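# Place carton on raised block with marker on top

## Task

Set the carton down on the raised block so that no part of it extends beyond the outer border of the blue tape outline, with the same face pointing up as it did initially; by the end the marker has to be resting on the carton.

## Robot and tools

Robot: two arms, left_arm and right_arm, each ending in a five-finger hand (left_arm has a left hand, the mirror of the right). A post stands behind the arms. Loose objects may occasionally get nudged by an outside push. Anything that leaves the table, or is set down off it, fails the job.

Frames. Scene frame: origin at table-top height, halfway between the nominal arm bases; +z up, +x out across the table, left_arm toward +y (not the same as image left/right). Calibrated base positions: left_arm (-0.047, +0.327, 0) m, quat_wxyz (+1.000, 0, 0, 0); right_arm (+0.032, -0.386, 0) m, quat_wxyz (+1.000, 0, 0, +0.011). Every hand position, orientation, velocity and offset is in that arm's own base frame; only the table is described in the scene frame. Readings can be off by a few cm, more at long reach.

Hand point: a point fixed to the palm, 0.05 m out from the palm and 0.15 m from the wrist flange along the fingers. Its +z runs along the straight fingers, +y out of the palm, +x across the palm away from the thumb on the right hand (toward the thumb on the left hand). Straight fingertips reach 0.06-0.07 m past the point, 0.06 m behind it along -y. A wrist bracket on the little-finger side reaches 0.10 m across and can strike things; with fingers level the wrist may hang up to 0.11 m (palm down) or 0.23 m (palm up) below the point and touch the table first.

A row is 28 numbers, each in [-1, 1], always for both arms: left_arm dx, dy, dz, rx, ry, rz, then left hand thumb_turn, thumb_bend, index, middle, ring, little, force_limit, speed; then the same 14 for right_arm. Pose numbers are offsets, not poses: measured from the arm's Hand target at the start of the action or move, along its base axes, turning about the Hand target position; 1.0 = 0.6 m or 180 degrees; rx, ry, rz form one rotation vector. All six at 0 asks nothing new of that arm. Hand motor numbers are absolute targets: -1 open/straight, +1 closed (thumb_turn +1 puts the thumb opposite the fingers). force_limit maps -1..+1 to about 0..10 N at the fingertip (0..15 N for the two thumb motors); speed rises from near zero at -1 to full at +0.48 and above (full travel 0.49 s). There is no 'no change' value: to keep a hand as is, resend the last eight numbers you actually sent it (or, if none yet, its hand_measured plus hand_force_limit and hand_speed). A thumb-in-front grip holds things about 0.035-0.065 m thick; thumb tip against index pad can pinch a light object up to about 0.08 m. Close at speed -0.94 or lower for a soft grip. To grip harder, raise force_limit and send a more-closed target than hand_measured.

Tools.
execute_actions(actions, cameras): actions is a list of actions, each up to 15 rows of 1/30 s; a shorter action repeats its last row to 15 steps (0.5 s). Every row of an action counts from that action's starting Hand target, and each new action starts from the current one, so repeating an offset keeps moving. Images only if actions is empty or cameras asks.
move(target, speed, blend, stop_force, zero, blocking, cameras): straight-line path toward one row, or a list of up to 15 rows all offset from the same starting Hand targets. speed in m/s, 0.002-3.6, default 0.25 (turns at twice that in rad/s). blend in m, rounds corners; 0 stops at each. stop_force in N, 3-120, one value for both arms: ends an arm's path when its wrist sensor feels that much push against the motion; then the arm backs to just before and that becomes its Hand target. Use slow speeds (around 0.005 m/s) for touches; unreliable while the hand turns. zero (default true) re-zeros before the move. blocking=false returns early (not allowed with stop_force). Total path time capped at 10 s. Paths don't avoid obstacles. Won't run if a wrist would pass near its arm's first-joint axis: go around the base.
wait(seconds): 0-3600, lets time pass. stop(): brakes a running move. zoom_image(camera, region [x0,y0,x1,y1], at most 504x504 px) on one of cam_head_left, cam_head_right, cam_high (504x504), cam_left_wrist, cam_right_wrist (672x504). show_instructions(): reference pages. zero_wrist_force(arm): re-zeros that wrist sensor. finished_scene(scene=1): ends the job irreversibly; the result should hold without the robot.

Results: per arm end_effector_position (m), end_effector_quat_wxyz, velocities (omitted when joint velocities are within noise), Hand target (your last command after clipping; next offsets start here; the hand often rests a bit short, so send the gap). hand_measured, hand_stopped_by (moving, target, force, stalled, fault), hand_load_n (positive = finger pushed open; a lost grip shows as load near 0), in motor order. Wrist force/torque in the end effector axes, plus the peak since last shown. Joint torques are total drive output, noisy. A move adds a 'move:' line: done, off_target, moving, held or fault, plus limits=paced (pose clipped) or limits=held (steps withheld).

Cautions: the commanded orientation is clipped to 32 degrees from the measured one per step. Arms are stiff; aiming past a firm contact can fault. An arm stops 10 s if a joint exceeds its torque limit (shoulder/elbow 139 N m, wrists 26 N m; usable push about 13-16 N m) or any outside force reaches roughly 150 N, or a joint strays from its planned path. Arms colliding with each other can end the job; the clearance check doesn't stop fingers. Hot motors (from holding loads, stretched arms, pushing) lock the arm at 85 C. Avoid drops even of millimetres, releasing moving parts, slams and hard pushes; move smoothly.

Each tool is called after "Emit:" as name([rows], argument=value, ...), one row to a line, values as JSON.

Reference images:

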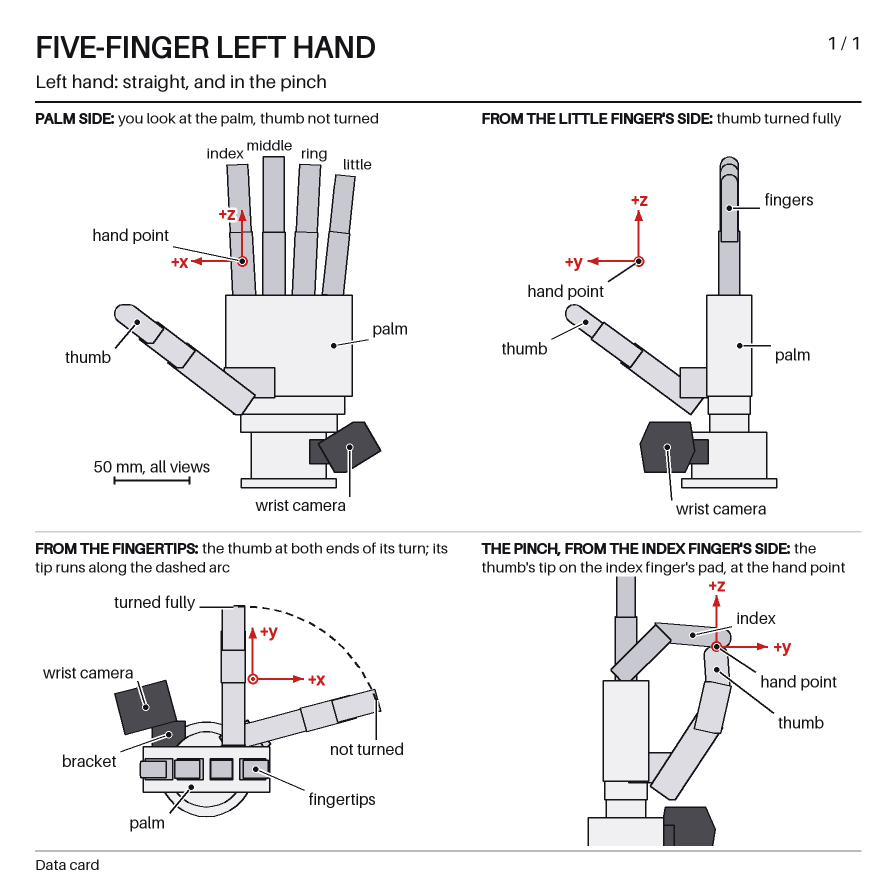

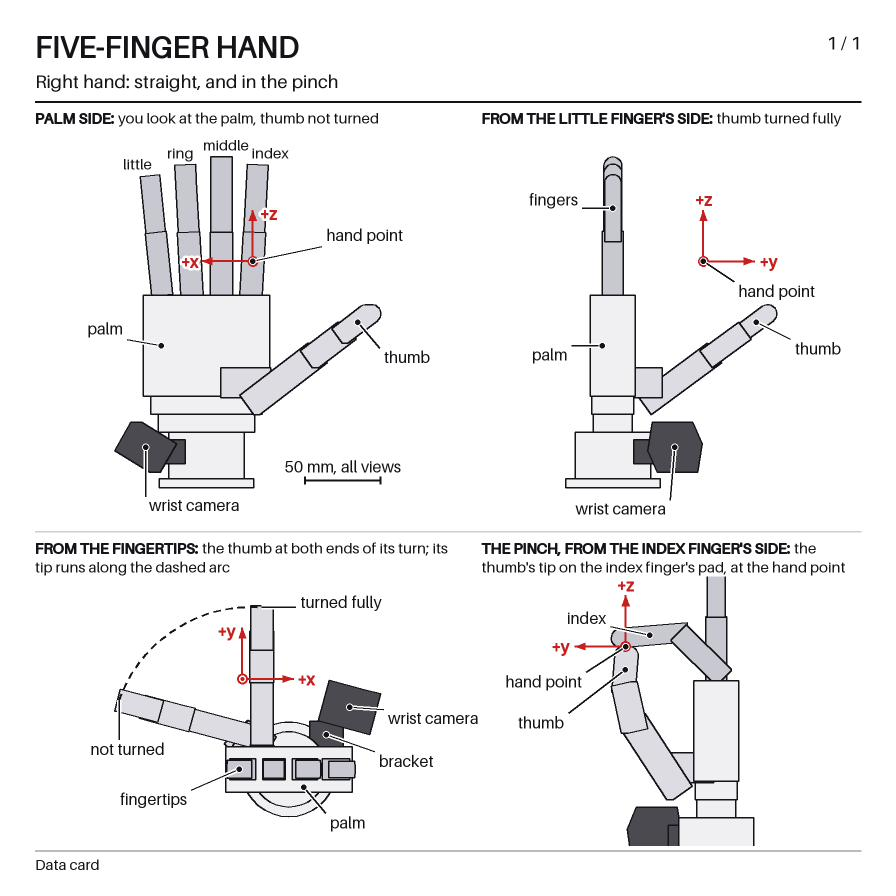

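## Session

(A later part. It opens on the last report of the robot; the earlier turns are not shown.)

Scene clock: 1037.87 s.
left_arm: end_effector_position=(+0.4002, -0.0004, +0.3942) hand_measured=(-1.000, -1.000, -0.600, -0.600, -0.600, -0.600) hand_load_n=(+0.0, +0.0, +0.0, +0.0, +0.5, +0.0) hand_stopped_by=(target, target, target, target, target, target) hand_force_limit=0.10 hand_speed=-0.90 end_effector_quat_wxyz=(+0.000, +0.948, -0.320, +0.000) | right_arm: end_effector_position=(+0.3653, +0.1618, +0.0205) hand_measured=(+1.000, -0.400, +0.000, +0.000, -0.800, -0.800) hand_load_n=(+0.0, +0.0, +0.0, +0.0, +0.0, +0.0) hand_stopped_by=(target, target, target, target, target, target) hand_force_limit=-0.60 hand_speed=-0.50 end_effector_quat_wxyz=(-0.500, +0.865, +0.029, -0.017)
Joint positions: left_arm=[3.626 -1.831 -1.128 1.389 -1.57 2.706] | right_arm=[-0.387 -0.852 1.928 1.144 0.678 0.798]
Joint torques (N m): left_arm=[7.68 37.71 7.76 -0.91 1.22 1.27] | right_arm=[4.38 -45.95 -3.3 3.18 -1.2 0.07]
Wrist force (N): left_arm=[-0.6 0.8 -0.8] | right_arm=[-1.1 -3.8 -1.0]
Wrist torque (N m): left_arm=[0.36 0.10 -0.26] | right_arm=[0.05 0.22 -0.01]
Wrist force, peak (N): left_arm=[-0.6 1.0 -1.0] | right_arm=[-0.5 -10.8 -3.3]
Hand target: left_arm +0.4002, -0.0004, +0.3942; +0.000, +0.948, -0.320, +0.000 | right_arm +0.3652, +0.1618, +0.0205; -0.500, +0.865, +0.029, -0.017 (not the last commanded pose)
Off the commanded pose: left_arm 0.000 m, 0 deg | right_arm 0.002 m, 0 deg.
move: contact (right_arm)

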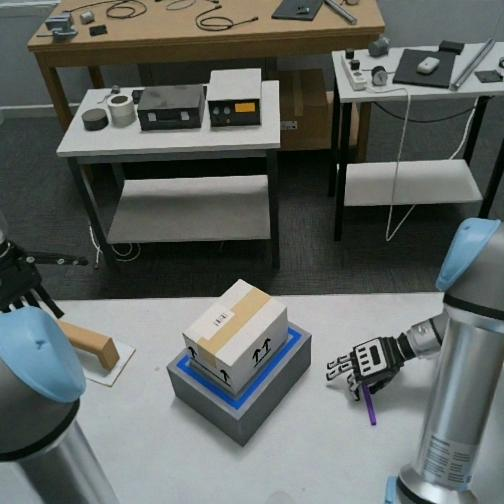

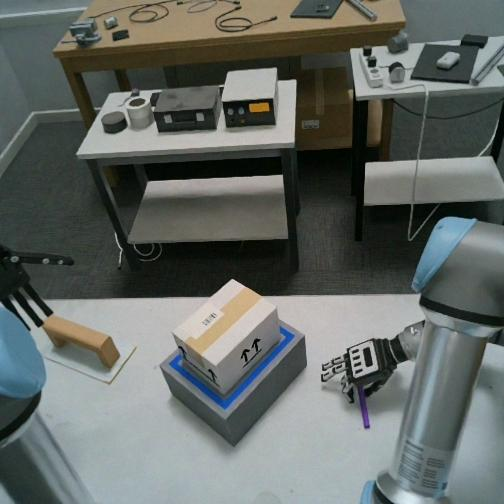

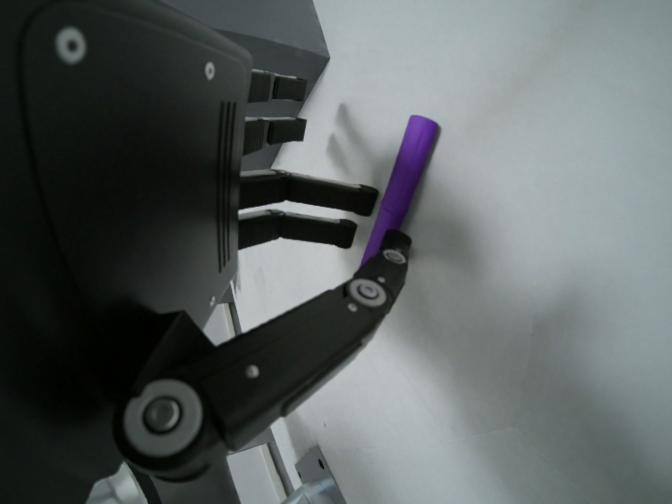

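Emit:
move(target=[0,0,0,0,0,0,-1,-1,-0.6,-0.6,-0.6,-0.6,0.1,-0.9,0,0,0.0027,0,0,0,1,-0.4,0.0,0.0,-0.8,-0.8,-0.6,-0.5], speed=0.01)

Emit:
execute_actions([
  [[0,0,0,0,0,0,-1,-1,-0.6,-0.6,-0.6,-0.6,0.1,-0.9,0,0,0,0,0,0,1,-0.4,0.4,0.4,-0.8,-0.8,-0.5,-0.94]],
  [[0,0,0,0,0,0,-1,-1,-0.6,-0.6,-0.6,-0.6,0.1,-0.9,0,0,0,0,0,0,1,-0.4,0.4,0.4,-0.8,-0.8,-0.5,-0.94]],
  [[0,0,0,0,0,0,-1,-1,-0.6,-0.6,-0.6,-0.6,0.1,-0.9,0,0,0,0,0,0,1,-0.4,0.4,0.4,-0.8,-0.8,-0.5,-0.94]],
  [[0,0,0,0,0,0,-1,-1,-0.6,-0.6,-0.6,-0.6,0.1,-0.9,0,0,0,0,0,0,1,-0.4,0.4,0.4,-0.8,-0.8,-0.5,-0.94]],
  [[0,0,0,0,0,0,-1,-1,-0.6,-0.6,-0.6,-0.6,0.1,-0.9,0,0,0,0,0,0,1,-0.4,0.4,0.4,-0.8,-0.8,-0.5,-0.94]],
  [[0,0,0,0,0,0,-1,-1,-0.6,-0.6,-0.6,-0.6,0.1,-0.9,0,0,0,0,0,0,1,-0.4,0.4,0.4,-0.8,-0.8,-0.5,-0.94]],
], cameras=["cam_head_left","cam_head_right","cam_right_wrist"])

Emit:
zoom_image(camera="cam_head_left", region=[340, 360, 400, 420])

Emit:
zoom_image(camera="cam_right_wrist", region=[240, 80, 520, 290])

Scene clock: 1066.03 s.
left_arm: end_effector_position=(+0.4002, -0.0004, +0.3942) hand_measured=(-1.000, -1.000, -0.600, -0.600, -0.600, -0.600) hand_load_n=(+0.0, +0.0, +0.0, +0.0, +0.0, +0.0) hand_stopped_by=(target, target, target, target, target, target) hand_force_limit=0.10 hand_speed=-0.90 end_effector_quat_wxyz=(+0.000, +0.948, -0.320, +0.000) | right_arm: end_effector_position=(+0.3652, +0.1618, +0.0221) hand_measured=(+1.000, -0.400, +0.000, +0.000, -0.800, -0.800) hand_load_n=(+0.0, +0.0, +0.0, +0.0, +0.0, +0.0) hand_stopped_by=(target, target, target, target, target, target) hand_force_limit=-0.60 hand_speed=-0.50 end_effector_quat_wxyz=(-0.500, +0.865, +0.029, -0.017)
Joint positions: left_arm=[3.626 -1.831 -1.128 1.389 -1.57 2.706] | right_arm=[-0.387 -0.856 1.928 1.148 0.678 0.798]
Joint torques (N m): left_arm=[8.04 37.98 8.66 -0.93 1.26 1.31] | right_arm=[4.7 -46.96 -1.89 3.53 -1.07 0.26]
Wrist force (N): left_arm=[-0.6 0.6 -0.8] | right_arm=[-0.3 -0.7 -0.3]
Wrist torque (N m): left_arm=[0.32 0.09 -0.24] | right_arm=[0.09 0.16 0.06]
Wrist force, peak (N): left_arm=[-0.6 0.6 -1.3] | right_arm=[-1.2 -4.4 -1.4]
Hand target: left_arm +0.4002, -0.0004, +0.3942; +0.000, +0.948, -0.320, +0.000 | right_arm +0.3652, +0.1618, +0.0221; -0.500, +0.865, +0.029, -0.017
Off the commanded pose: left_arm 0.000 m, 0 deg | right_arm 0.000 m, 0 deg.
move: done

Scene clock: 1069.23 s.
left_arm: end_effector_position=(+0.4002, -0.0004, +0.3942) hand_measured=(-1.000, -1.000, -0.600, -0.600, -0.600, -0.600) hand_load_n=(+0.0, +0.0, +0.0, +0.0, +0.0, +0.0) hand_stopped_by=(target, target, target, target, target, target) hand_force_limit=0.10 hand_speed=-0.90 end_effector_quat_wxyz=(+0.000, +0.948, -0.320, +0.000) | right_arm: end_effector_position=(+0.3652, +0.1618, +0.0221) hand_measured=(+1.000, -0.400, +0.400, +0.236, -0.800, -0.800) hand_load_n=(+0.5, +2.0, +0.0, +2.5, +0.0, +0.0) hand_stopped_by=(target, target, target, force, target, target) hand_force_limit=-0.50 hand_speed=-0.94 end_effector_quat_wxyz=(-0.500, +0.865, +0.029, -0.017)
Joint positions: left_arm=[3.626 -1.831 -1.128 1.389 -1.57 2.706] | right_arm=[-0.387 -0.856 1.928 1.148 0.678 0.798]
Joint torques (N m): left_arm=[7.26 37.44 8.39 -1.04 1.2 1.22] | right_arm=[3.74 -47.39 -1.76 3.58 -1.1 0.16]
Wrist force (N): left_arm=[-0.7 0.5 -0.7] | right_arm=[-0.4 -0.4 -0.1]
Wrist torque (N m): left_arm=[0.29 0.11 -0.25] | right_arm=[0.13 0.16 0.08]
Wrist force, peak (N): left_arm=[-0.6 0.8 -1.0] | right_arm=[-0.5 -0.8 -0.1]
Hand target: left_arm +0.4002, -0.0004, +0.3942; +0.000, +0.948, -0.320, +0.000 | right_arm +0.3652, +0.1618, +0.0221; -0.500, +0.865, +0.029, -0.017
Off the commanded pose: left_arm 0.000 m, 0 deg | right_arm 0.000 m, 0 deg.

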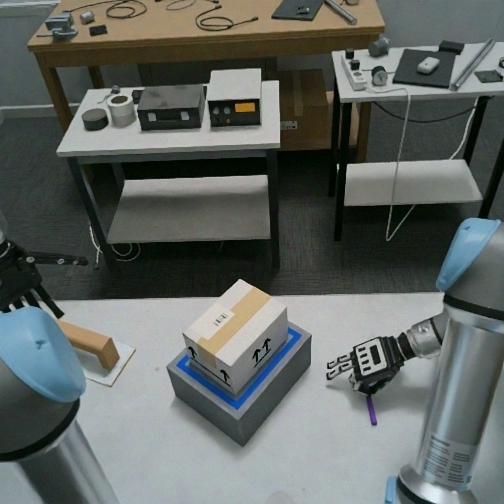

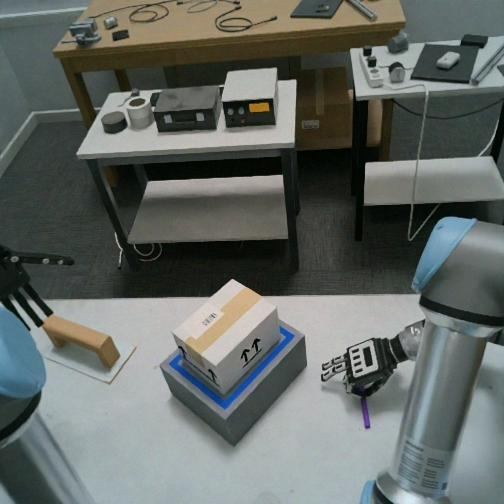

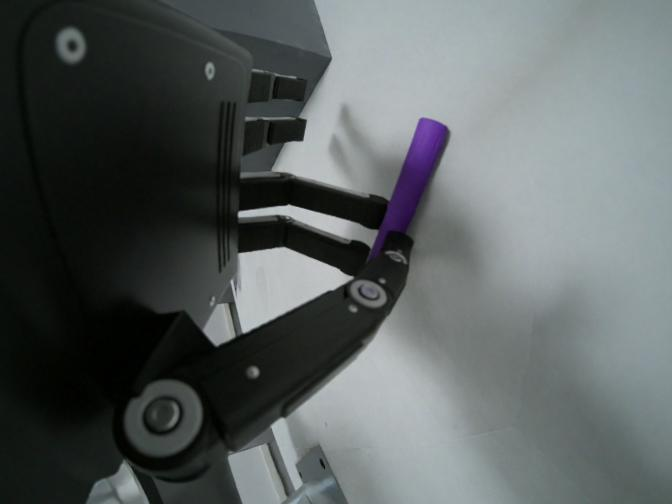

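Scaled by 8.400 from the camera's image (finer frame: 720x720).

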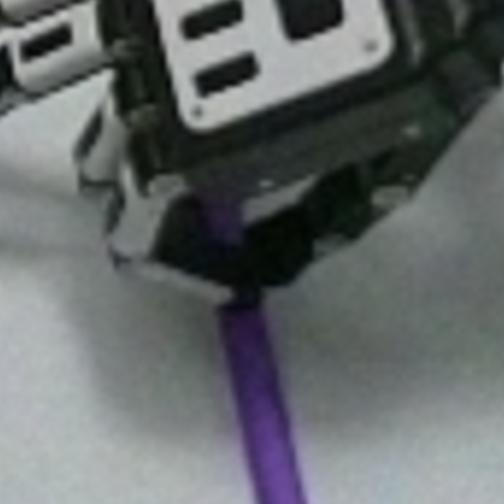

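Scaled by 1.800 from the camera's image (finer frame: 960x720).

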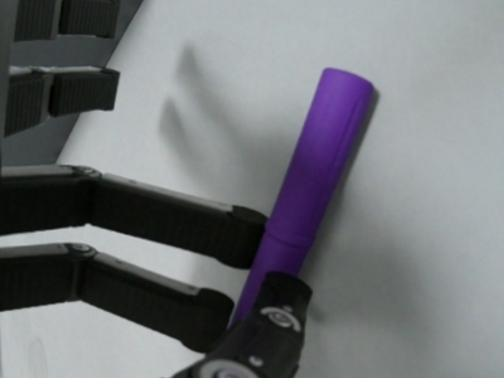

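Emit:
execute_actions(actions=[], cameras=["all"])

Emit:
zoom_image(camera="cam_high", region=[110, 225, 180, 295])

Emit:
zoom_image(camera="cam_right_wrist", region=[320, 160, 440, 280])

Emit:
zoom_image(camera="cam_head_right", region=[335, 365, 385, 415])

Scene clock: 1104.20 s.
left_arm: end_effector_position=(+0.4002, -0.0004, +0.3942) hand_measured=(-1.000, -1.000, -0.600, -0.600, -0.600, -0.600) hand_load_n=(+0.0, +0.0, +0.0, +0.0, +0.0, +0.0) hand_stopped_by=(target, target, target, target, target, target) hand_force_limit=0.10 hand_speed=-0.90 end_effector_quat_wxyz=(+0.000, +0.948, -0.320, +0.000) | right_arm: end_effector_position=(+0.3652, +0.1618, +0.0221) hand_measured=(+1.000, -0.400, +0.400, +0.236, -0.800, -0.800) hand_load_n=(+0.5, +2.0, +0.0, +2.5, +0.0, +0.0) hand_stopped_by=(target, target, target, force, target, target) hand_force_limit=-0.50 hand_speed=-0.94 end_effector_quat_wxyz=(-0.500, +0.865, +0.029, -0.017)
Joint positions: left_arm=[3.626 -1.831 -1.128 1.389 -1.57 2.706] | right_arm=[-0.387 -0.856 1.928 1.148 0.678 0.798]
Joint velocities: within noise
Joint torques (N m): left_arm=[8 37.37 8.5 -0.94 1.22 1.21] | right_arm=[3.96 -46.84 -2.33 3.63 -1.08 0.34]
Wrist force (N): left_arm=[-0.2 0.4 -0.9] | right_arm=[-0.5 -0.5 0.0]
Wrist torque (N m): left_arm=[0.30 0.03 -0.22] | right_arm=[0.10 0.17 0.06]
Wrist force, peak (N): left_arm=[-1.0 0.7 -0.8] | right_arm=[-0.7 -0.4 0.0]
Hand target: left_arm +0.4002, -0.0004, +0.3942; +0.000, +0.948, -0.320, +0.000 | right_arm +0.3652, +0.1618, +0.0221; -0.500, +0.865, +0.029, -0.017
Off the commanded pose: left_arm 0.000 m, 0 deg | right_arm 0.000 m, 0 deg.

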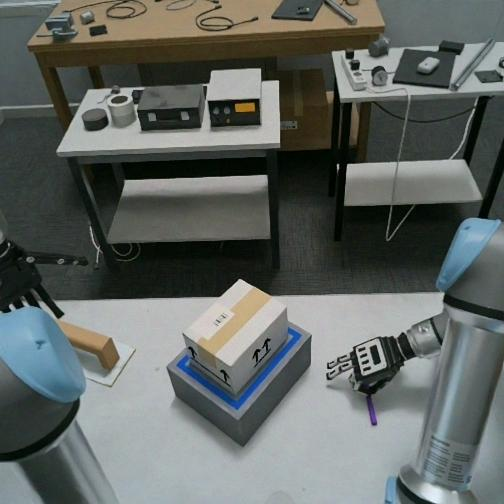

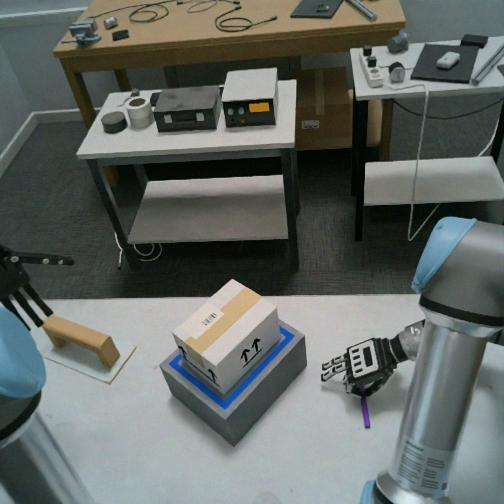

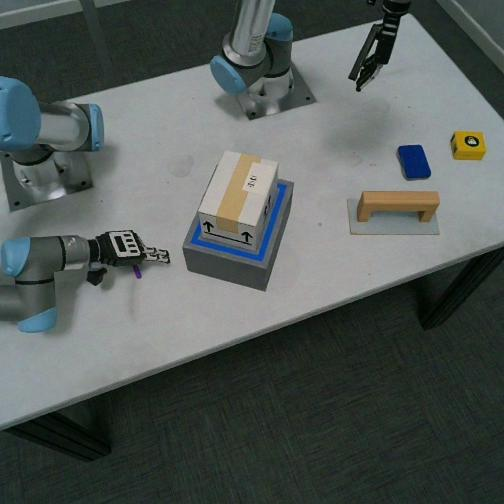

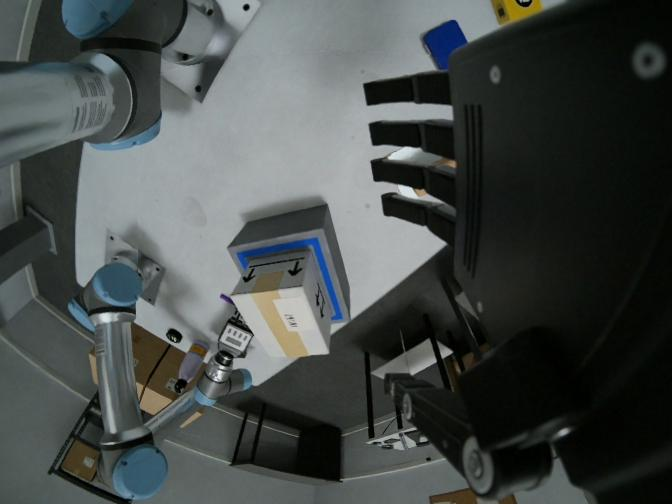

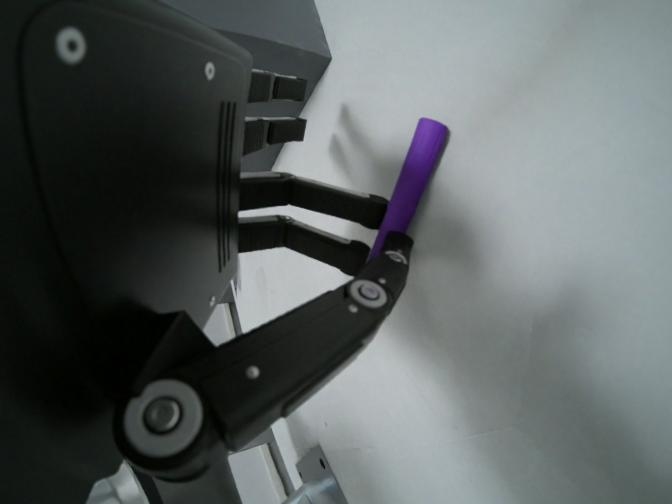

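Scaled by 7.200 from the camera's image (finer frame: 720x720).

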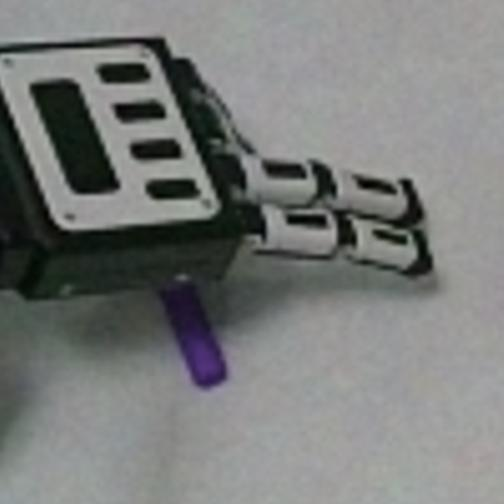

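Scaled by 4.200 from the camera's image (finer frame: 960x720).

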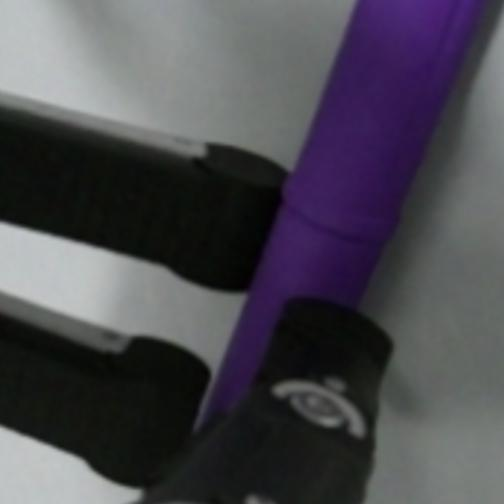

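Scaled by 10.080 from the camera's image (finer frame: 720x720).

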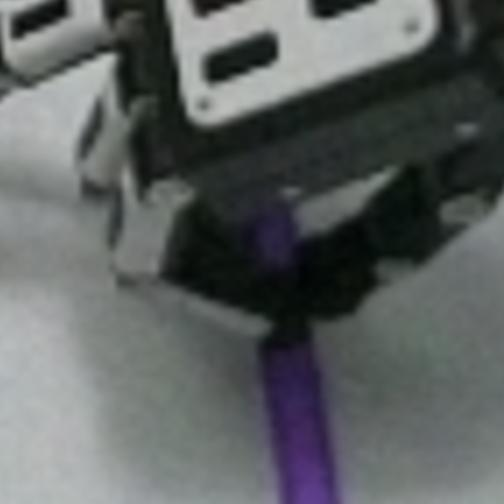

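Emit:
execute_actions([
  [[0,0,0,0,0,0,-1,-1,-0.6,-0.6,-0.6,-0.6,0.1,-0.9,0,0,0,0,0,0,1,-0.4,0.0,0.0,-0.8,-0.8,-0.5,-0.85]],
  [[0,0,0,0,0,0,-1,-1,-0.6,-0.6,-0.6,-0.6,0.1,-0.9,0,0,0,0,0,0,1,-0.4,0.0,0.0,-0.8,-0.8,-0.5,-0.85]],
])

Emit:
move(target=[0,0,0,0,0,0,-1,-1,-0.6,-0.6,-0.6,-0.6,0.1,-0.9,0,-0.0133,0.005,0,0,0,1,-0.4,0.0,0.0,-0.8,-0.8,-0.5,-0.85], speed=0.02, cameras=["cam_head_left","cam_head_right","cam_right_wrist"])

Emit:
zoom_image(camera="cam_head_left", region=[345, 365, 395, 415])

Scene clock: 1158.60 s.
left_arm: end_effector_position=(+0.4002, -0.0004, +0.3942) hand_measured=(-1.000, -1.000, -0.600, -0.600, -0.600, -0.600) hand_load_n=(+0.0, +0.0, +0.0, +0.0, +0.0, +0.0) hand_stopped_by=(target, target, target, target, target, target) hand_force_limit=0.10 hand_speed=-0.90 end_effector_quat_wxyz=(+0.000, +0.948, -0.320, +0.000) | right_arm: end_effector_position=(+0.3652, +0.1618, +0.0221) hand_measured=(+1.000, -0.400, +0.000, +0.000, -0.800, -0.800) hand_load_n=(+0.0, +0.0, +0.0, +0.0, +0.0, +0.0) hand_stopped_by=(target, target, target, target, target, target) hand_force_limit=-0.50 hand_speed=-0.85 end_effector_quat_wxyz=(-0.500, +0.865, +0.029, -0.017)
Joint positions: left_arm=[3.626 -1.831 -1.128 1.389 -1.57 2.706] | right_arm=[-0.387 -0.856 1.928 1.148 0.678 0.798]
Joint torques (N m): left_arm=[7.99 37.52 8.52 -0.96 1.16 1.17] | right_arm=[4.06 -46.71 -2.87 3.47 -0.98 0.28]
Wrist force (N): left_arm=[-0.3 0.6 -0.6] | right_arm=[-0.3 -0.4 -0.2]
Wrist torque (N m): left_arm=[0.30 0.05 -0.23] | right_arm=[0.14 0.15 0.08]
Wrist force, peak (N): left_arm=[-0.8 0.8 -1.1] | right_arm=[-0.4 -0.6 -0.3]
Hand target: left_arm +0.4002, -0.0004, +0.3942; +0.000, +0.948, -0.320, +0.000 | right_arm +0.3652, +0.1618, +0.0221; -0.500, +0.865, +0.029, -0.017
Off the commanded pose: left_arm 0.000 m, 0 deg | right_arm 0.000 m, 0 deg.

Scene clock: 1159.40 s.
left_arm: end_effector_position=(+0.4002, -0.0004, +0.3942) hand_measured=(-1.000, -1.000, -0.600, -0.600, -0.600, -0.600) hand_load_n=(+0.0, +0.0, +0.0, +0.0, +0.0, +0.0) hand_stopped_by=(target, target, target, target, target, target) hand_force_limit=0.10 hand_speed=-0.90 end_effector_quat_wxyz=(+0.000, +0.948, -0.320, +0.000) | right_arm: end_effector_position=(+0.3652, +0.1539, +0.0251) hand_measured=(+1.000, -0.400, +0.000, +0.000, -0.800, -0.800) hand_load_n=(+0.0, +0.0, +0.0, +0.0, +0.0, +0.0) hand_stopped_by=(target, target, target, target, target, target) hand_force_limit=-0.50 hand_speed=-0.85 end_effector_quat_wxyz=(-0.500, +0.865, +0.029, -0.017)
Joint positions: left_arm=[3.626 -1.831 -1.128 1.389 -1.57 2.706] | right_arm=[-0.406 -0.86 1.93 1.168 0.689 0.775]
Joint torques (N m): left_arm=[7.92 37.63 8.47 -0.99 1.22 1.21] | right_arm=[-6.52 -48.36 -1.72 3.89 1.44 -2.23]
Wrist force (N): left_arm=[-0.6 0.4 -0.7] | right_arm=[-0.4 -0.5 -0.2]
Wrist torque (N m): left_arm=[0.29 0.10 -0.25] | right_arm=[0.13 0.16 0.17]
Wrist force, peak (N): left_arm=[-0.2 0.9 -1.1] | right_arm=[-0.4 -0.7 -0.1]
Hand target: left_arm +0.4002, -0.0004, +0.3942; +0.000, +0.948, -0.320, +0.000 | right_arm +0.3652, +0.1539, +0.0251; -0.500, +0.865, +0.029, -0.017
Off the commanded pose: left_arm 0.000 m, 0 deg | right_arm 0.000 m, 0 deg.
move: done

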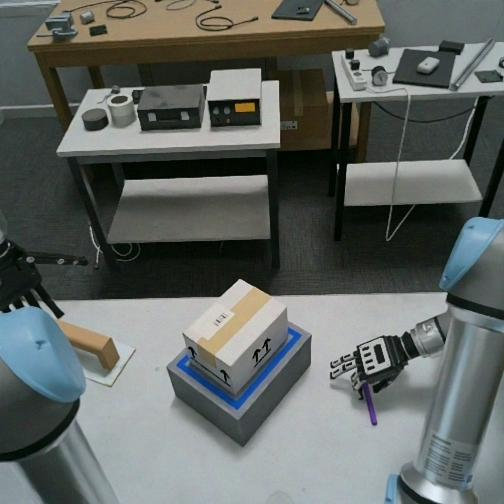

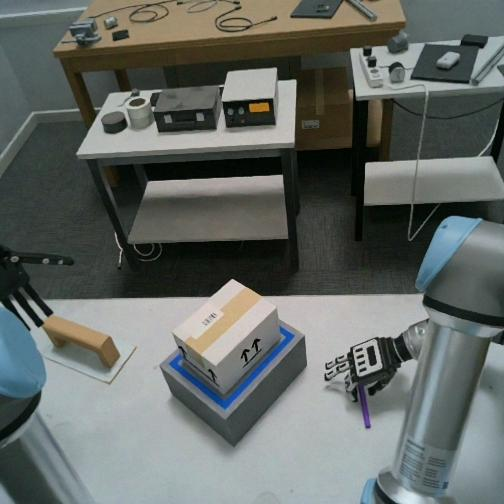

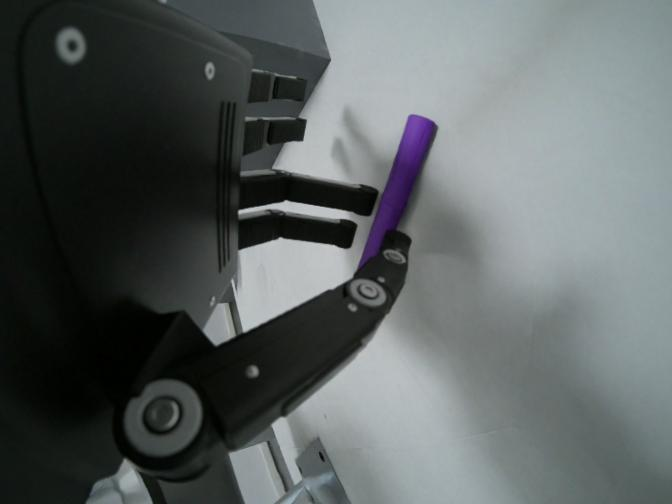

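Scaled by 10.080 from the camera's image (finer frame: 720x720).

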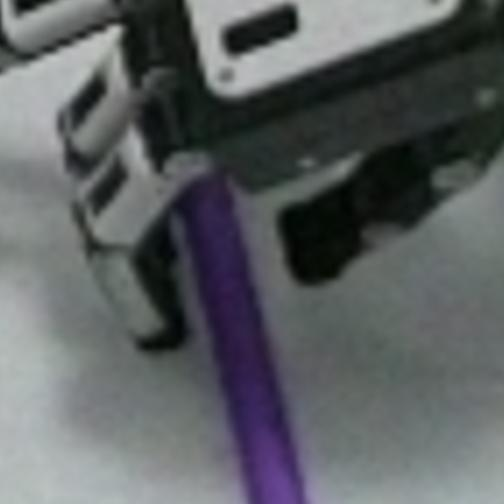

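Emit:
move(target=[0,0,0,0,0,0,-1,-1,-0.6,-0.6,-0.6,-0.6,0.1,-0.9,0,0,-0.025,0,0,0,1,-0.4,0.0,0.0,-0.8,-0.8,-0.5,-0.85], speed=0.006, stop_force=3, cameras=["cam_head_left","cam_head_right","cam_right_wrist"])

Emit:
zoom_image(camera="cam_head_left", region=[345, 365, 395, 415])

Emit:
zoom_image(camera="cam_right_wrist", region=[320, 160, 440, 280])

Scene clock: 1164.43 s.
left_arm: end_effector_position=(+0.4002, -0.0004, +0.3942) hand_measured=(-1.000, -1.000, -0.600, -0.600, -0.600, -0.600) hand_load_n=(+0.0, +0.0, +0.0, +0.0, +0.0, +0.0) hand_stopped_by=(target, target, target, target, target, target) hand_force_limit=0.10 hand_speed=-0.90 end_effector_quat_wxyz=(+0.000, +0.948, -0.320, +0.000) | right_arm: end_effector_position=(+0.3653, +0.1539, +0.0205) hand_measured=(+1.000, -0.400, +0.000, +0.000, -0.800, -0.800) hand_load_n=(+0.0, +0.0, +0.0, +0.0, +0.0, +0.0) hand_stopped_by=(target, target, target, target, target, target) hand_force_limit=-0.50 hand_speed=-0.85 end_effector_quat_wxyz=(-0.500, +0.865, +0.029, -0.017)
Joint positions: left_arm=[3.626 -1.831 -1.128 1.389 -1.57 2.706] | right_arm=[-0.406 -0.85 1.93 1.159 0.689 0.774]
Joint torques (N m): left_arm=[7.94 37.47 8.46 -1.07 1.24 1.18] | right_arm=[-6.84 -46.52 -4.24 3.17 1.63 -2.43]
Wrist force (N): left_arm=[-0.6 0.5 -0.5] | right_arm=[-0.9 -3.2 -1.3]
Wrist torque (N m): left_arm=[0.30 0.09 -0.24] | right_arm=[0.07 0.22 0.11]
Wrist force, peak (N): left_arm=[-0.5 0.8 -1.2] | right_arm=[-0.4 -8.3 -2.9]
Hand target: left_arm +0.4002, -0.0004, +0.3942; +0.000, +0.948, -0.320, +0.000 | right_arm +0.3652, +0.1539, +0.0205; -0.500, +0.865, +0.029, -0.017 (not the last commanded pose)
Off the commanded pose: left_arm 0.000 m, 0 deg | right_arm 0.010 m, 0 deg.
move: contact (right_arm)

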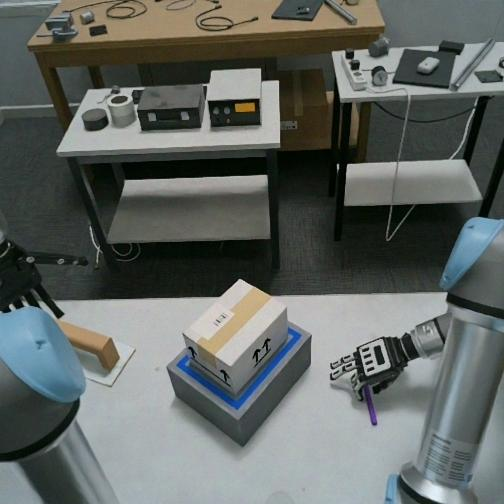

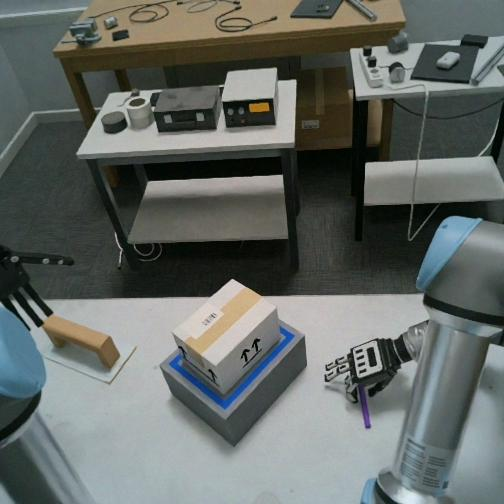

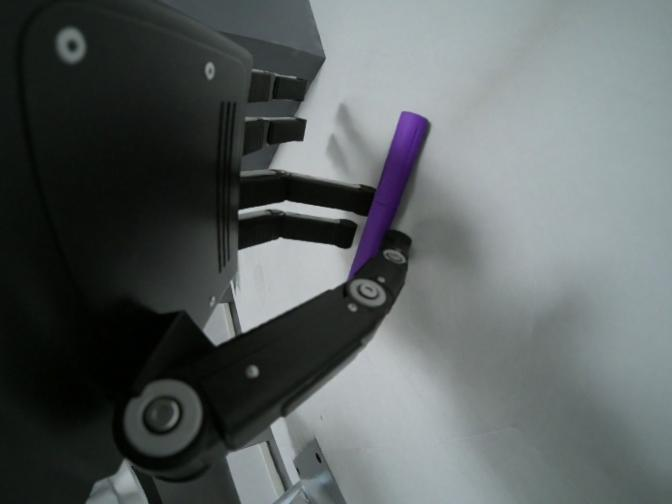

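Scaled by 10.080 from the camera's image (finer frame: 720x720).

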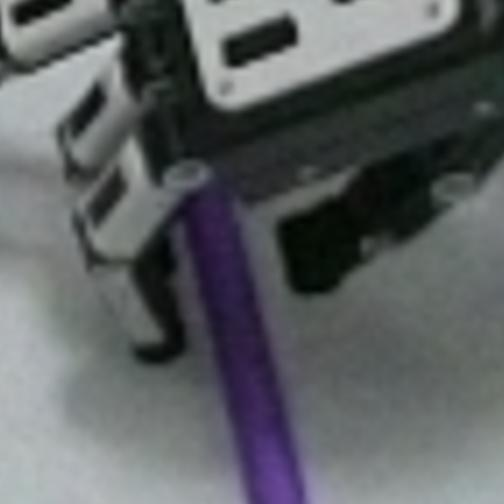

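Scaled by 4.200 from the camera's image (finer frame: 960x720).

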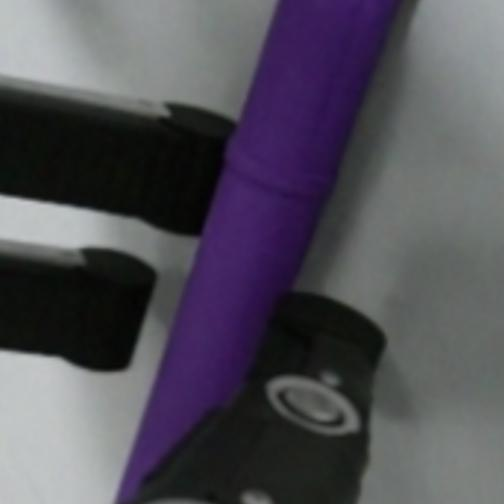

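Emit:
move(target=[0,0,0,0,0,0,-1,-1,-0.6,-0.6,-0.6,-0.6,0.1,-0.9,0,0,0.0083,0,0,0,1,-0.4,0.0,0.0,-0.8,-0.8,-0.5,-0.85], speed=0.02)

Emit:
execute_actions([
  [[0,0,0,0,0,0,-1,-1,-0.6,-0.6,-0.6,-0.6,0.1,-0.9,0,0,0,0,0,0,1,-0.2,-0.3,-0.3,-0.8,-0.8,-0.5,-0.8]],
])

Emit:
move(target=[0,0,0,0,0,0,-1,-1,-0.6,-0.6,-0.6,-0.6,0.1,-0.9,0,0,-0.0147,0,0,0,1,-0.2,-0.3,-0.3,-0.8,-0.8,-0.5,-0.8], speed=0.006, stop_force=3, cameras=["cam_head_left","cam_head_right","cam_right_wrist"])

Emit:
zoom_image(camera="cam_head_left", region=[345, 365, 395, 415])

Emit:
zoom_image(camera="cam_right_wrist", region=[320, 160, 440, 280])

Scene clock: 1178.33 s.
left_arm: end_effector_position=(+0.4002, -0.0004, +0.3942) hand_measured=(-1.000, -1.000, -0.600, -0.600, -0.600, -0.600) hand_load_n=(+0.0, +0.0, +0.0, +0.0, +0.0, +0.0) hand_stopped_by=(target, target, target, target, target, target) hand_force_limit=0.10 hand_speed=-0.90 end_effector_quat_wxyz=(+0.000, +0.948, -0.320, +0.000) | right_arm: end_effector_position=(+0.3652, +0.1539, +0.0254) hand_measured=(+1.000, -0.400, +0.000, +0.000, -0.800, -0.800) hand_load_n=(+0.0, +0.0, +0.0, +0.0, +0.0, +0.0) hand_stopped_by=(target, target, target, target, target, target) hand_force_limit=-0.50 hand_speed=-0.85 end_effector_quat_wxyz=(-0.500, +0.865, +0.029, -0.017)
Joint positions: left_arm=[3.626 -1.831 -1.128 1.389 -1.57 2.706] | right_arm=[-0.406 -0.86 1.93 1.169 0.689 0.774]
Joint torques (N m): left_arm=[7.44 37.42 8.35 -1.08 1.21 1.07] | right_arm=[-5.22 -48.94 -1.42 3.17 1.07 -1.93]
Wrist force (N): left_arm=[-0.7 0.4 -0.7] | right_arm=[-0.3 -0.4 -0.2]
Wrist torque (N m): left_arm=[0.29 0.10 -0.24] | right_arm=[0.14 0.15 0.19]
Wrist force, peak (N): left_arm=[-0.3 1.3 -0.9] | right_arm=[-0.8 -3.8 -1.4]
Hand target: left_arm +0.4002, -0.0004, +0.3942; +0.000, +0.948, -0.320, +0.000 | right_arm +0.3652, +0.1539, +0.0255; -0.500, +0.865, +0.029, -0.017
Off the commanded pose: left_arm 0.000 m, 0 deg | right_arm 0.000 m, 0 deg.
move: done

Scene clock: 1179.30 s.
left_arm: end_effector_position=(+0.4002, -0.0004, +0.3942) hand_measured=(-1.000, -1.000, -0.600, -0.600, -0.600, -0.600) hand_load_n=(+0.0, +0.0, +0.0, +0.0, +0.0, +0.0) hand_stopped_by=(target, target, target, target, target, target) hand_force_limit=0.10 hand_speed=-0.90 end_effector_quat_wxyz=(+0.000, +0.948, -0.320, +0.000) | right_arm: end_effector_position=(+0.3652, +0.1539, +0.0255) hand_measured=(+1.000, -0.200, -0.300, -0.300, -0.800, -0.800) hand_load_n=(+0.0, +0.0, +0.0, +0.0, +0.0, +0.0) hand_stopped_by=(target, target, target, target, target, target) hand_force_limit=-0.50 hand_speed=-0.80 end_effector_quat_wxyz=(-0.500, +0.865, +0.029, -0.017)
Joint positions: left_arm=[3.626 -1.831 -1.128 1.389 -1.57 2.706] | right_arm=[-0.406 -0.861 1.93 1.169 0.689 0.774]
Joint torques (N m): left_arm=[7.48 37.29 8.7 -1.02 1.16 1.11] | right_arm=[-5.44 -47.82 -1.6 3.52 0.88 -1.88]
Wrist force (N): left_arm=[-0.4 0.5 -1.0] | right_arm=[-0.4 -0.5 -0.4]
Wrist torque (N m): left_arm=[0.32 0.06 -0.24] | right_arm=[0.13 0.17 0.17]
Wrist force, peak (N): left_arm=[-0.7 0.9 -1.2] | right_arm=[-0.6 -0.6 0.1]
Hand target: left_arm +0.4002, -0.0004, +0.3942; +0.000, +0.948, -0.320, +0.000 | right_arm +0.3652, +0.1539, +0.0255; -0.500, +0.865, +0.029, -0.017
Off the commanded pose: left_arm 0.000 m, 0 deg | right_arm 0.000 m, 0 deg.

Scene clock: 1181.23 s.
left_arm: end_effector_position=(+0.4002, -0.0004, +0.3942) hand_measured=(-1.000, -1.000, -0.600, -0.600, -0.600, -0.600) hand_load_n=(+0.0, +0.0, +0.0, +0.0, +0.0, +0.0) hand_stopped_by=(target, target, target, target, target, target) hand_force_limit=0.10 hand_speed=-0.90 end_effector_quat_wxyz=(+0.000, +0.948, -0.320, +0.000) | right_arm: end_effector_position=(+0.3653, +0.1539, +0.0203) hand_measured=(+1.000, -0.200, -0.300, -0.300, -0.800, -0.800) hand_load_n=(+0.0, +0.0, +0.0, +0.0, +0.0, +0.0) hand_stopped_by=(target, target, target, target, target, target) hand_force_limit=-0.50 hand_speed=-0.80 end_effector_quat_wxyz=(-0.500, +0.865, +0.029, -0.017)
Joint positions: left_arm=[3.626 -1.831 -1.128 1.389 -1.57 2.706] | right_arm=[-0.406 -0.849 1.93 1.159 0.689 0.774]
Joint torques (N m): left_arm=[7.57 37.2 8.86 -1.14 1.15 1.17] | right_arm=[-5.69 -46.49 -3.31 3.11 0.85 -2.31]
Wrist force (N): left_arm=[-0.8 0.6 -0.7] | right_arm=[-1.0 -3.4 -2.2]
Wrist torque (N m): left_arm=[0.31 0.13 -0.25] | right_arm=[0.13 0.20 0.11]
Wrist force, peak (N): left_arm=[-0.5 1.2 -0.9] | right_arm=[-0.5 -8.0 -4.7]
Hand target: left_arm +0.4002, -0.0004, +0.3942; +0.000, +0.948, -0.320, +0.000 | right_arm +0.3652, +0.1539, +0.0203; -0.500, +0.865, +0.029, -0.017 (not the last commanded pose)
Off the commanded pose: left_arm 0.000 m, 0 deg | right_arm 0.004 m, 0 deg.
move: contact (right_arm)

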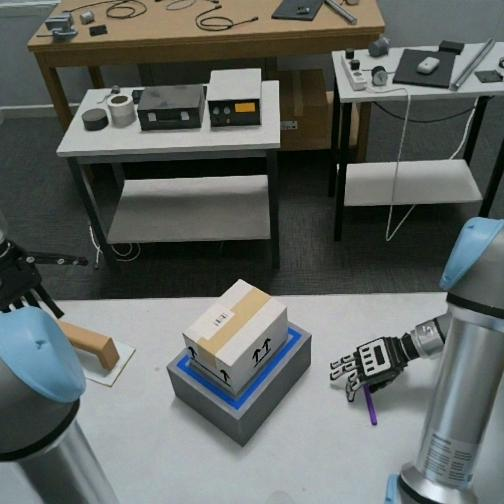

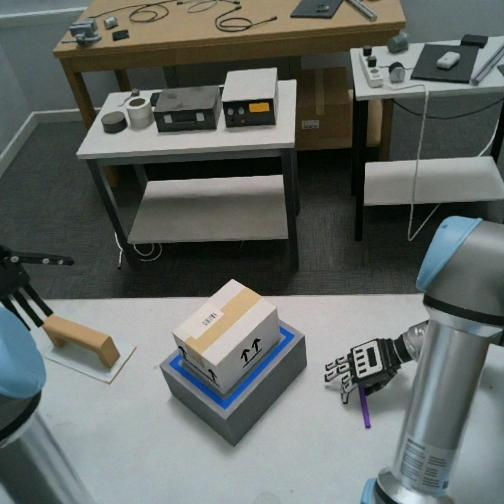

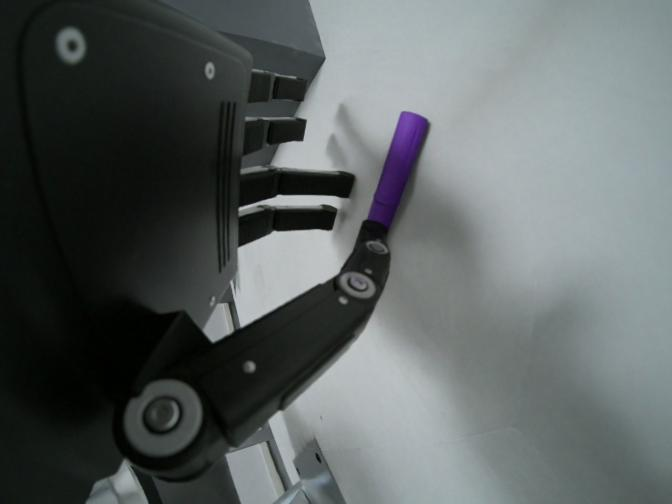

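Scaled by 10.080 from the camera's image (finer frame: 720x720).

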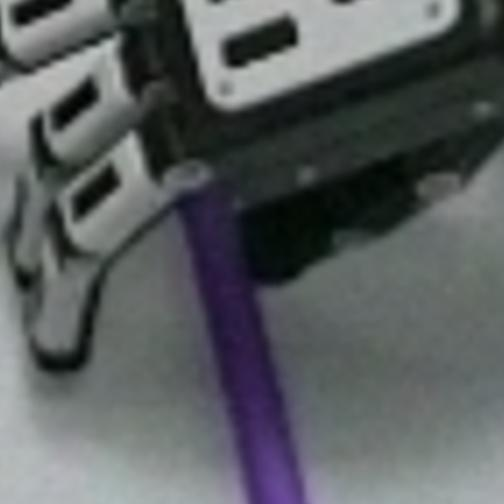

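Scaled by 4.200 from the camera's image (finer frame: 960x720).

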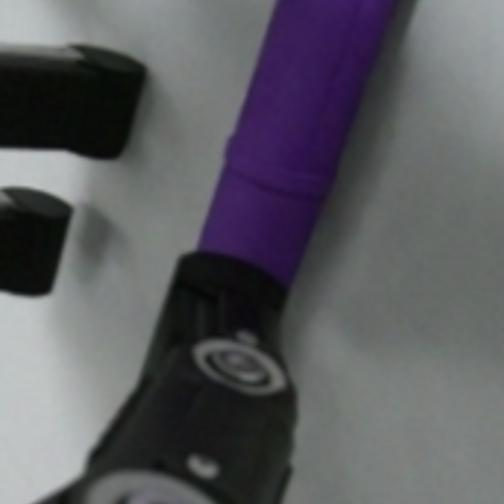

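Emit:
move([
  [0,0,0,0,0,0,-1,-1,-0.6,-0.6,-0.6,-0.6,0.1,-0.9,0,0,0.005,0,0,0,1,-0.2,-0.3,-0.3,-0.8,-0.8,-0.5,-0.8],
  [0,0,0,0,0,0,-1,-1,-0.6,-0.6,-0.6,-0.6,0.1,-0.9,0,-0.01,0.005,0,0,0,1,-0.2,-0.3,-0.3,-0.8,-0.8,-0.5,-0.8],
], speed=0.02)

Emit:
move(target=[0,0,0,0,0,0,-1,-1,-0.6,-0.6,-0.6,-0.6,0.1,-0.9,0,0,-0.0147,0,0,0,1,-0.2,-0.3,-0.3,-0.8,-0.8,-0.5,-0.8], speed=0.006, stop_force=3, cameras=["cam_head_left","cam_head_right","cam_right_wrist"])

Emit:
zoom_image(camera="cam_head_left", region=[345, 365, 395, 415])

Emit:
zoom_image(camera="cam_right_wrist", region=[320, 160, 440, 280])

Scene clock: 1201.00 s.
left_arm: end_effector_position=(+0.4002, -0.0004, +0.3942) hand_measured=(-1.000, -1.000, -0.600, -0.600, -0.600, -0.600) hand_load_n=(+0.0, +0.0, -0.5, +0.0, +0.0, +0.0) hand_stopped_by=(target, target, target, target, target, target) hand_force_limit=0.10 hand_speed=-0.90 end_effector_quat_wxyz=(+0.000, +0.948, -0.320, +0.000) | right_arm: end_effector_position=(+0.3652, +0.1479, +0.0233) hand_measured=(+1.000, -0.200, -0.300, -0.300, -0.800, -0.800) hand_load_n=(+0.0, +0.0, +0.0, +0.0, +0.0, -0.5) hand_stopped_by=(target, target, target, target, target, target) hand_force_limit=-0.50 hand_speed=-0.80 end_effector_quat_wxyz=(-0.500, +0.865, +0.029, -0.017)
Joint positions: left_arm=[3.626 -1.831 -1.128 1.389 -1.57 2.706] | right_arm=[-0.42 -0.854 1.931 1.175 0.698 0.757]
Joint torques (N m): left_arm=[7.73 37.56 9 -1.17 1.17 1.15] | right_arm=[-5.91 -25.94 -1.92 3.49 1.39 -2.9]
Wrist force (N): left_arm=[-0.7 0.4 -0.8] | right_arm=[-0.1 -0.4 -0.3]
Wrist torque (N m): left_arm=[0.28 0.11 -0.25] | right_arm=[0.15 0.12 0.19]
Wrist force, peak (N): left_arm=[-0.6 0.6 -1.1] | right_arm=[-1.2 -3.9 -2.1]
Hand target: left_arm +0.4002, -0.0004, +0.3942; +0.000, +0.948, -0.320, +0.000 | right_arm +0.3652, +0.1479, +0.0233; -0.500, +0.865, +0.029, -0.017
Off the commanded pose: left_arm 0.000 m, 0 deg | right_arm 0.000 m, 0 deg.
move: done

Scene clock: 1202.57 s.
left_arm: end_effector_position=(+0.4002, -0.0004, +0.3942) hand_measured=(-1.000, -1.000, -0.600, -0.600, -0.600, -0.600) hand_load_n=(+0.0, +0.0, +0.0, +0.5, +0.0, +0.0) hand_stopped_by=(target, target, target, target, target, target) hand_force_limit=0.10 hand_speed=-0.90 end_effector_quat_wxyz=(+0.000, +0.948, -0.320, +0.000) | right_arm: end_effector_position=(+0.3652, +0.1479, +0.0203) hand_measured=(+1.000, -0.200, -0.300, -0.300, -0.800, -0.800) hand_load_n=(+0.0, +0.0, +0.0, +0.0, +0.0, +0.0) hand_stopped_by=(target, target, target, target, target, target) hand_force_limit=-0.50 hand_speed=-0.80 end_effector_quat_wxyz=(-0.500, +0.865, +0.029, -0.017)
Joint positions: left_arm=[3.626 -1.831 -1.128 1.389 -1.57 2.706] | right_arm=[-0.42 -0.847 1.93 1.169 0.698 0.757]
Joint torques (N m): left_arm=[7.84 37.44 9.06 -1.15 1.18 1.16] | right_arm=[-3.88 -46.86 -2.65 3.12 1.43 -2.55]
Wrist force (N): left_arm=[-0.5 0.4 -0.5] | right_arm=[-1.0 -3.3 -1.7]
Wrist torque (N m): left_arm=[0.27 0.09 -0.24] | right_arm=[0.10 0.19 0.12]
Wrist force, peak (N): left_arm=[-0.6 0.6 -1.1] | right_arm=[-0.8 -8.1 -4.7]
Hand target: left_arm +0.4002, -0.0004, +0.3942; +0.000, +0.948, -0.320, +0.000 | right_arm +0.3652, +0.1479, +0.0203; -0.500, +0.865, +0.029, -0.017 (not the last commanded pose)
Off the commanded pose: left_arm 0.000 m, 0 deg | right_arm 0.006 m, 0 deg.
move: contact (right_arm)

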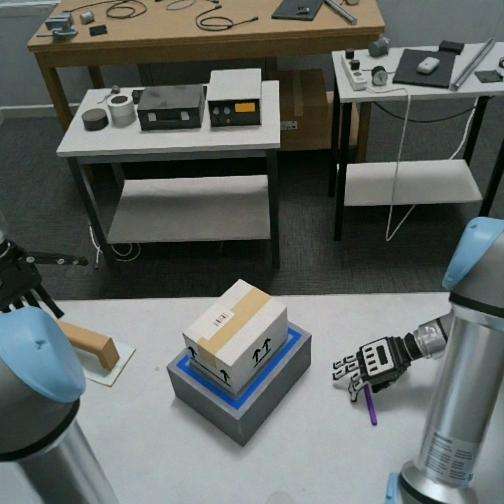

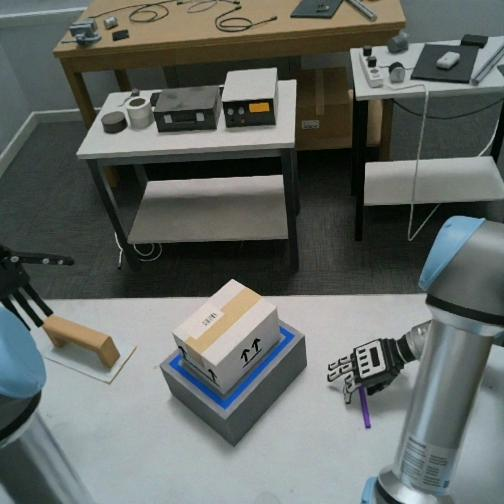

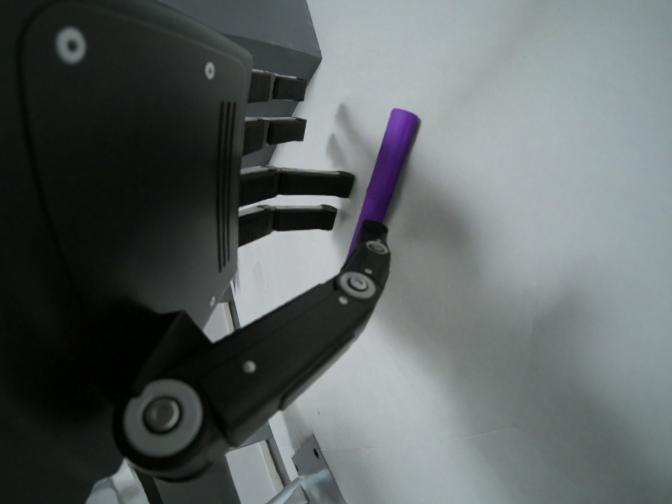

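Scaled by 10.080 from the camera's image (finer frame: 720x720).

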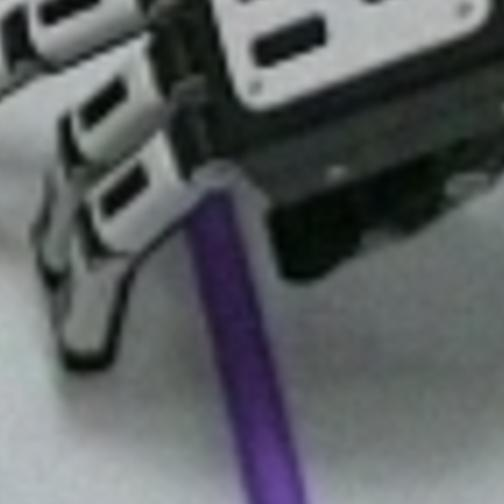

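Scaled by 4.200 from the camera's image (finer frame: 960x720).

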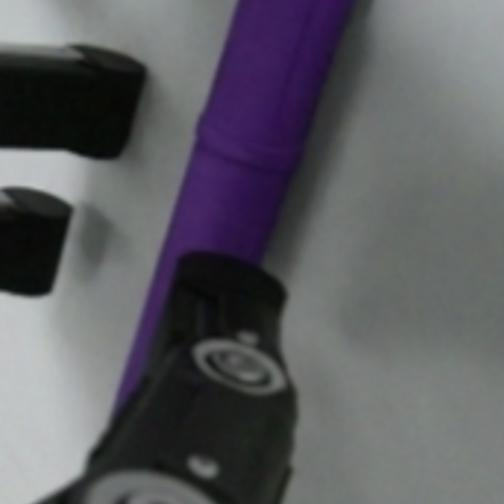

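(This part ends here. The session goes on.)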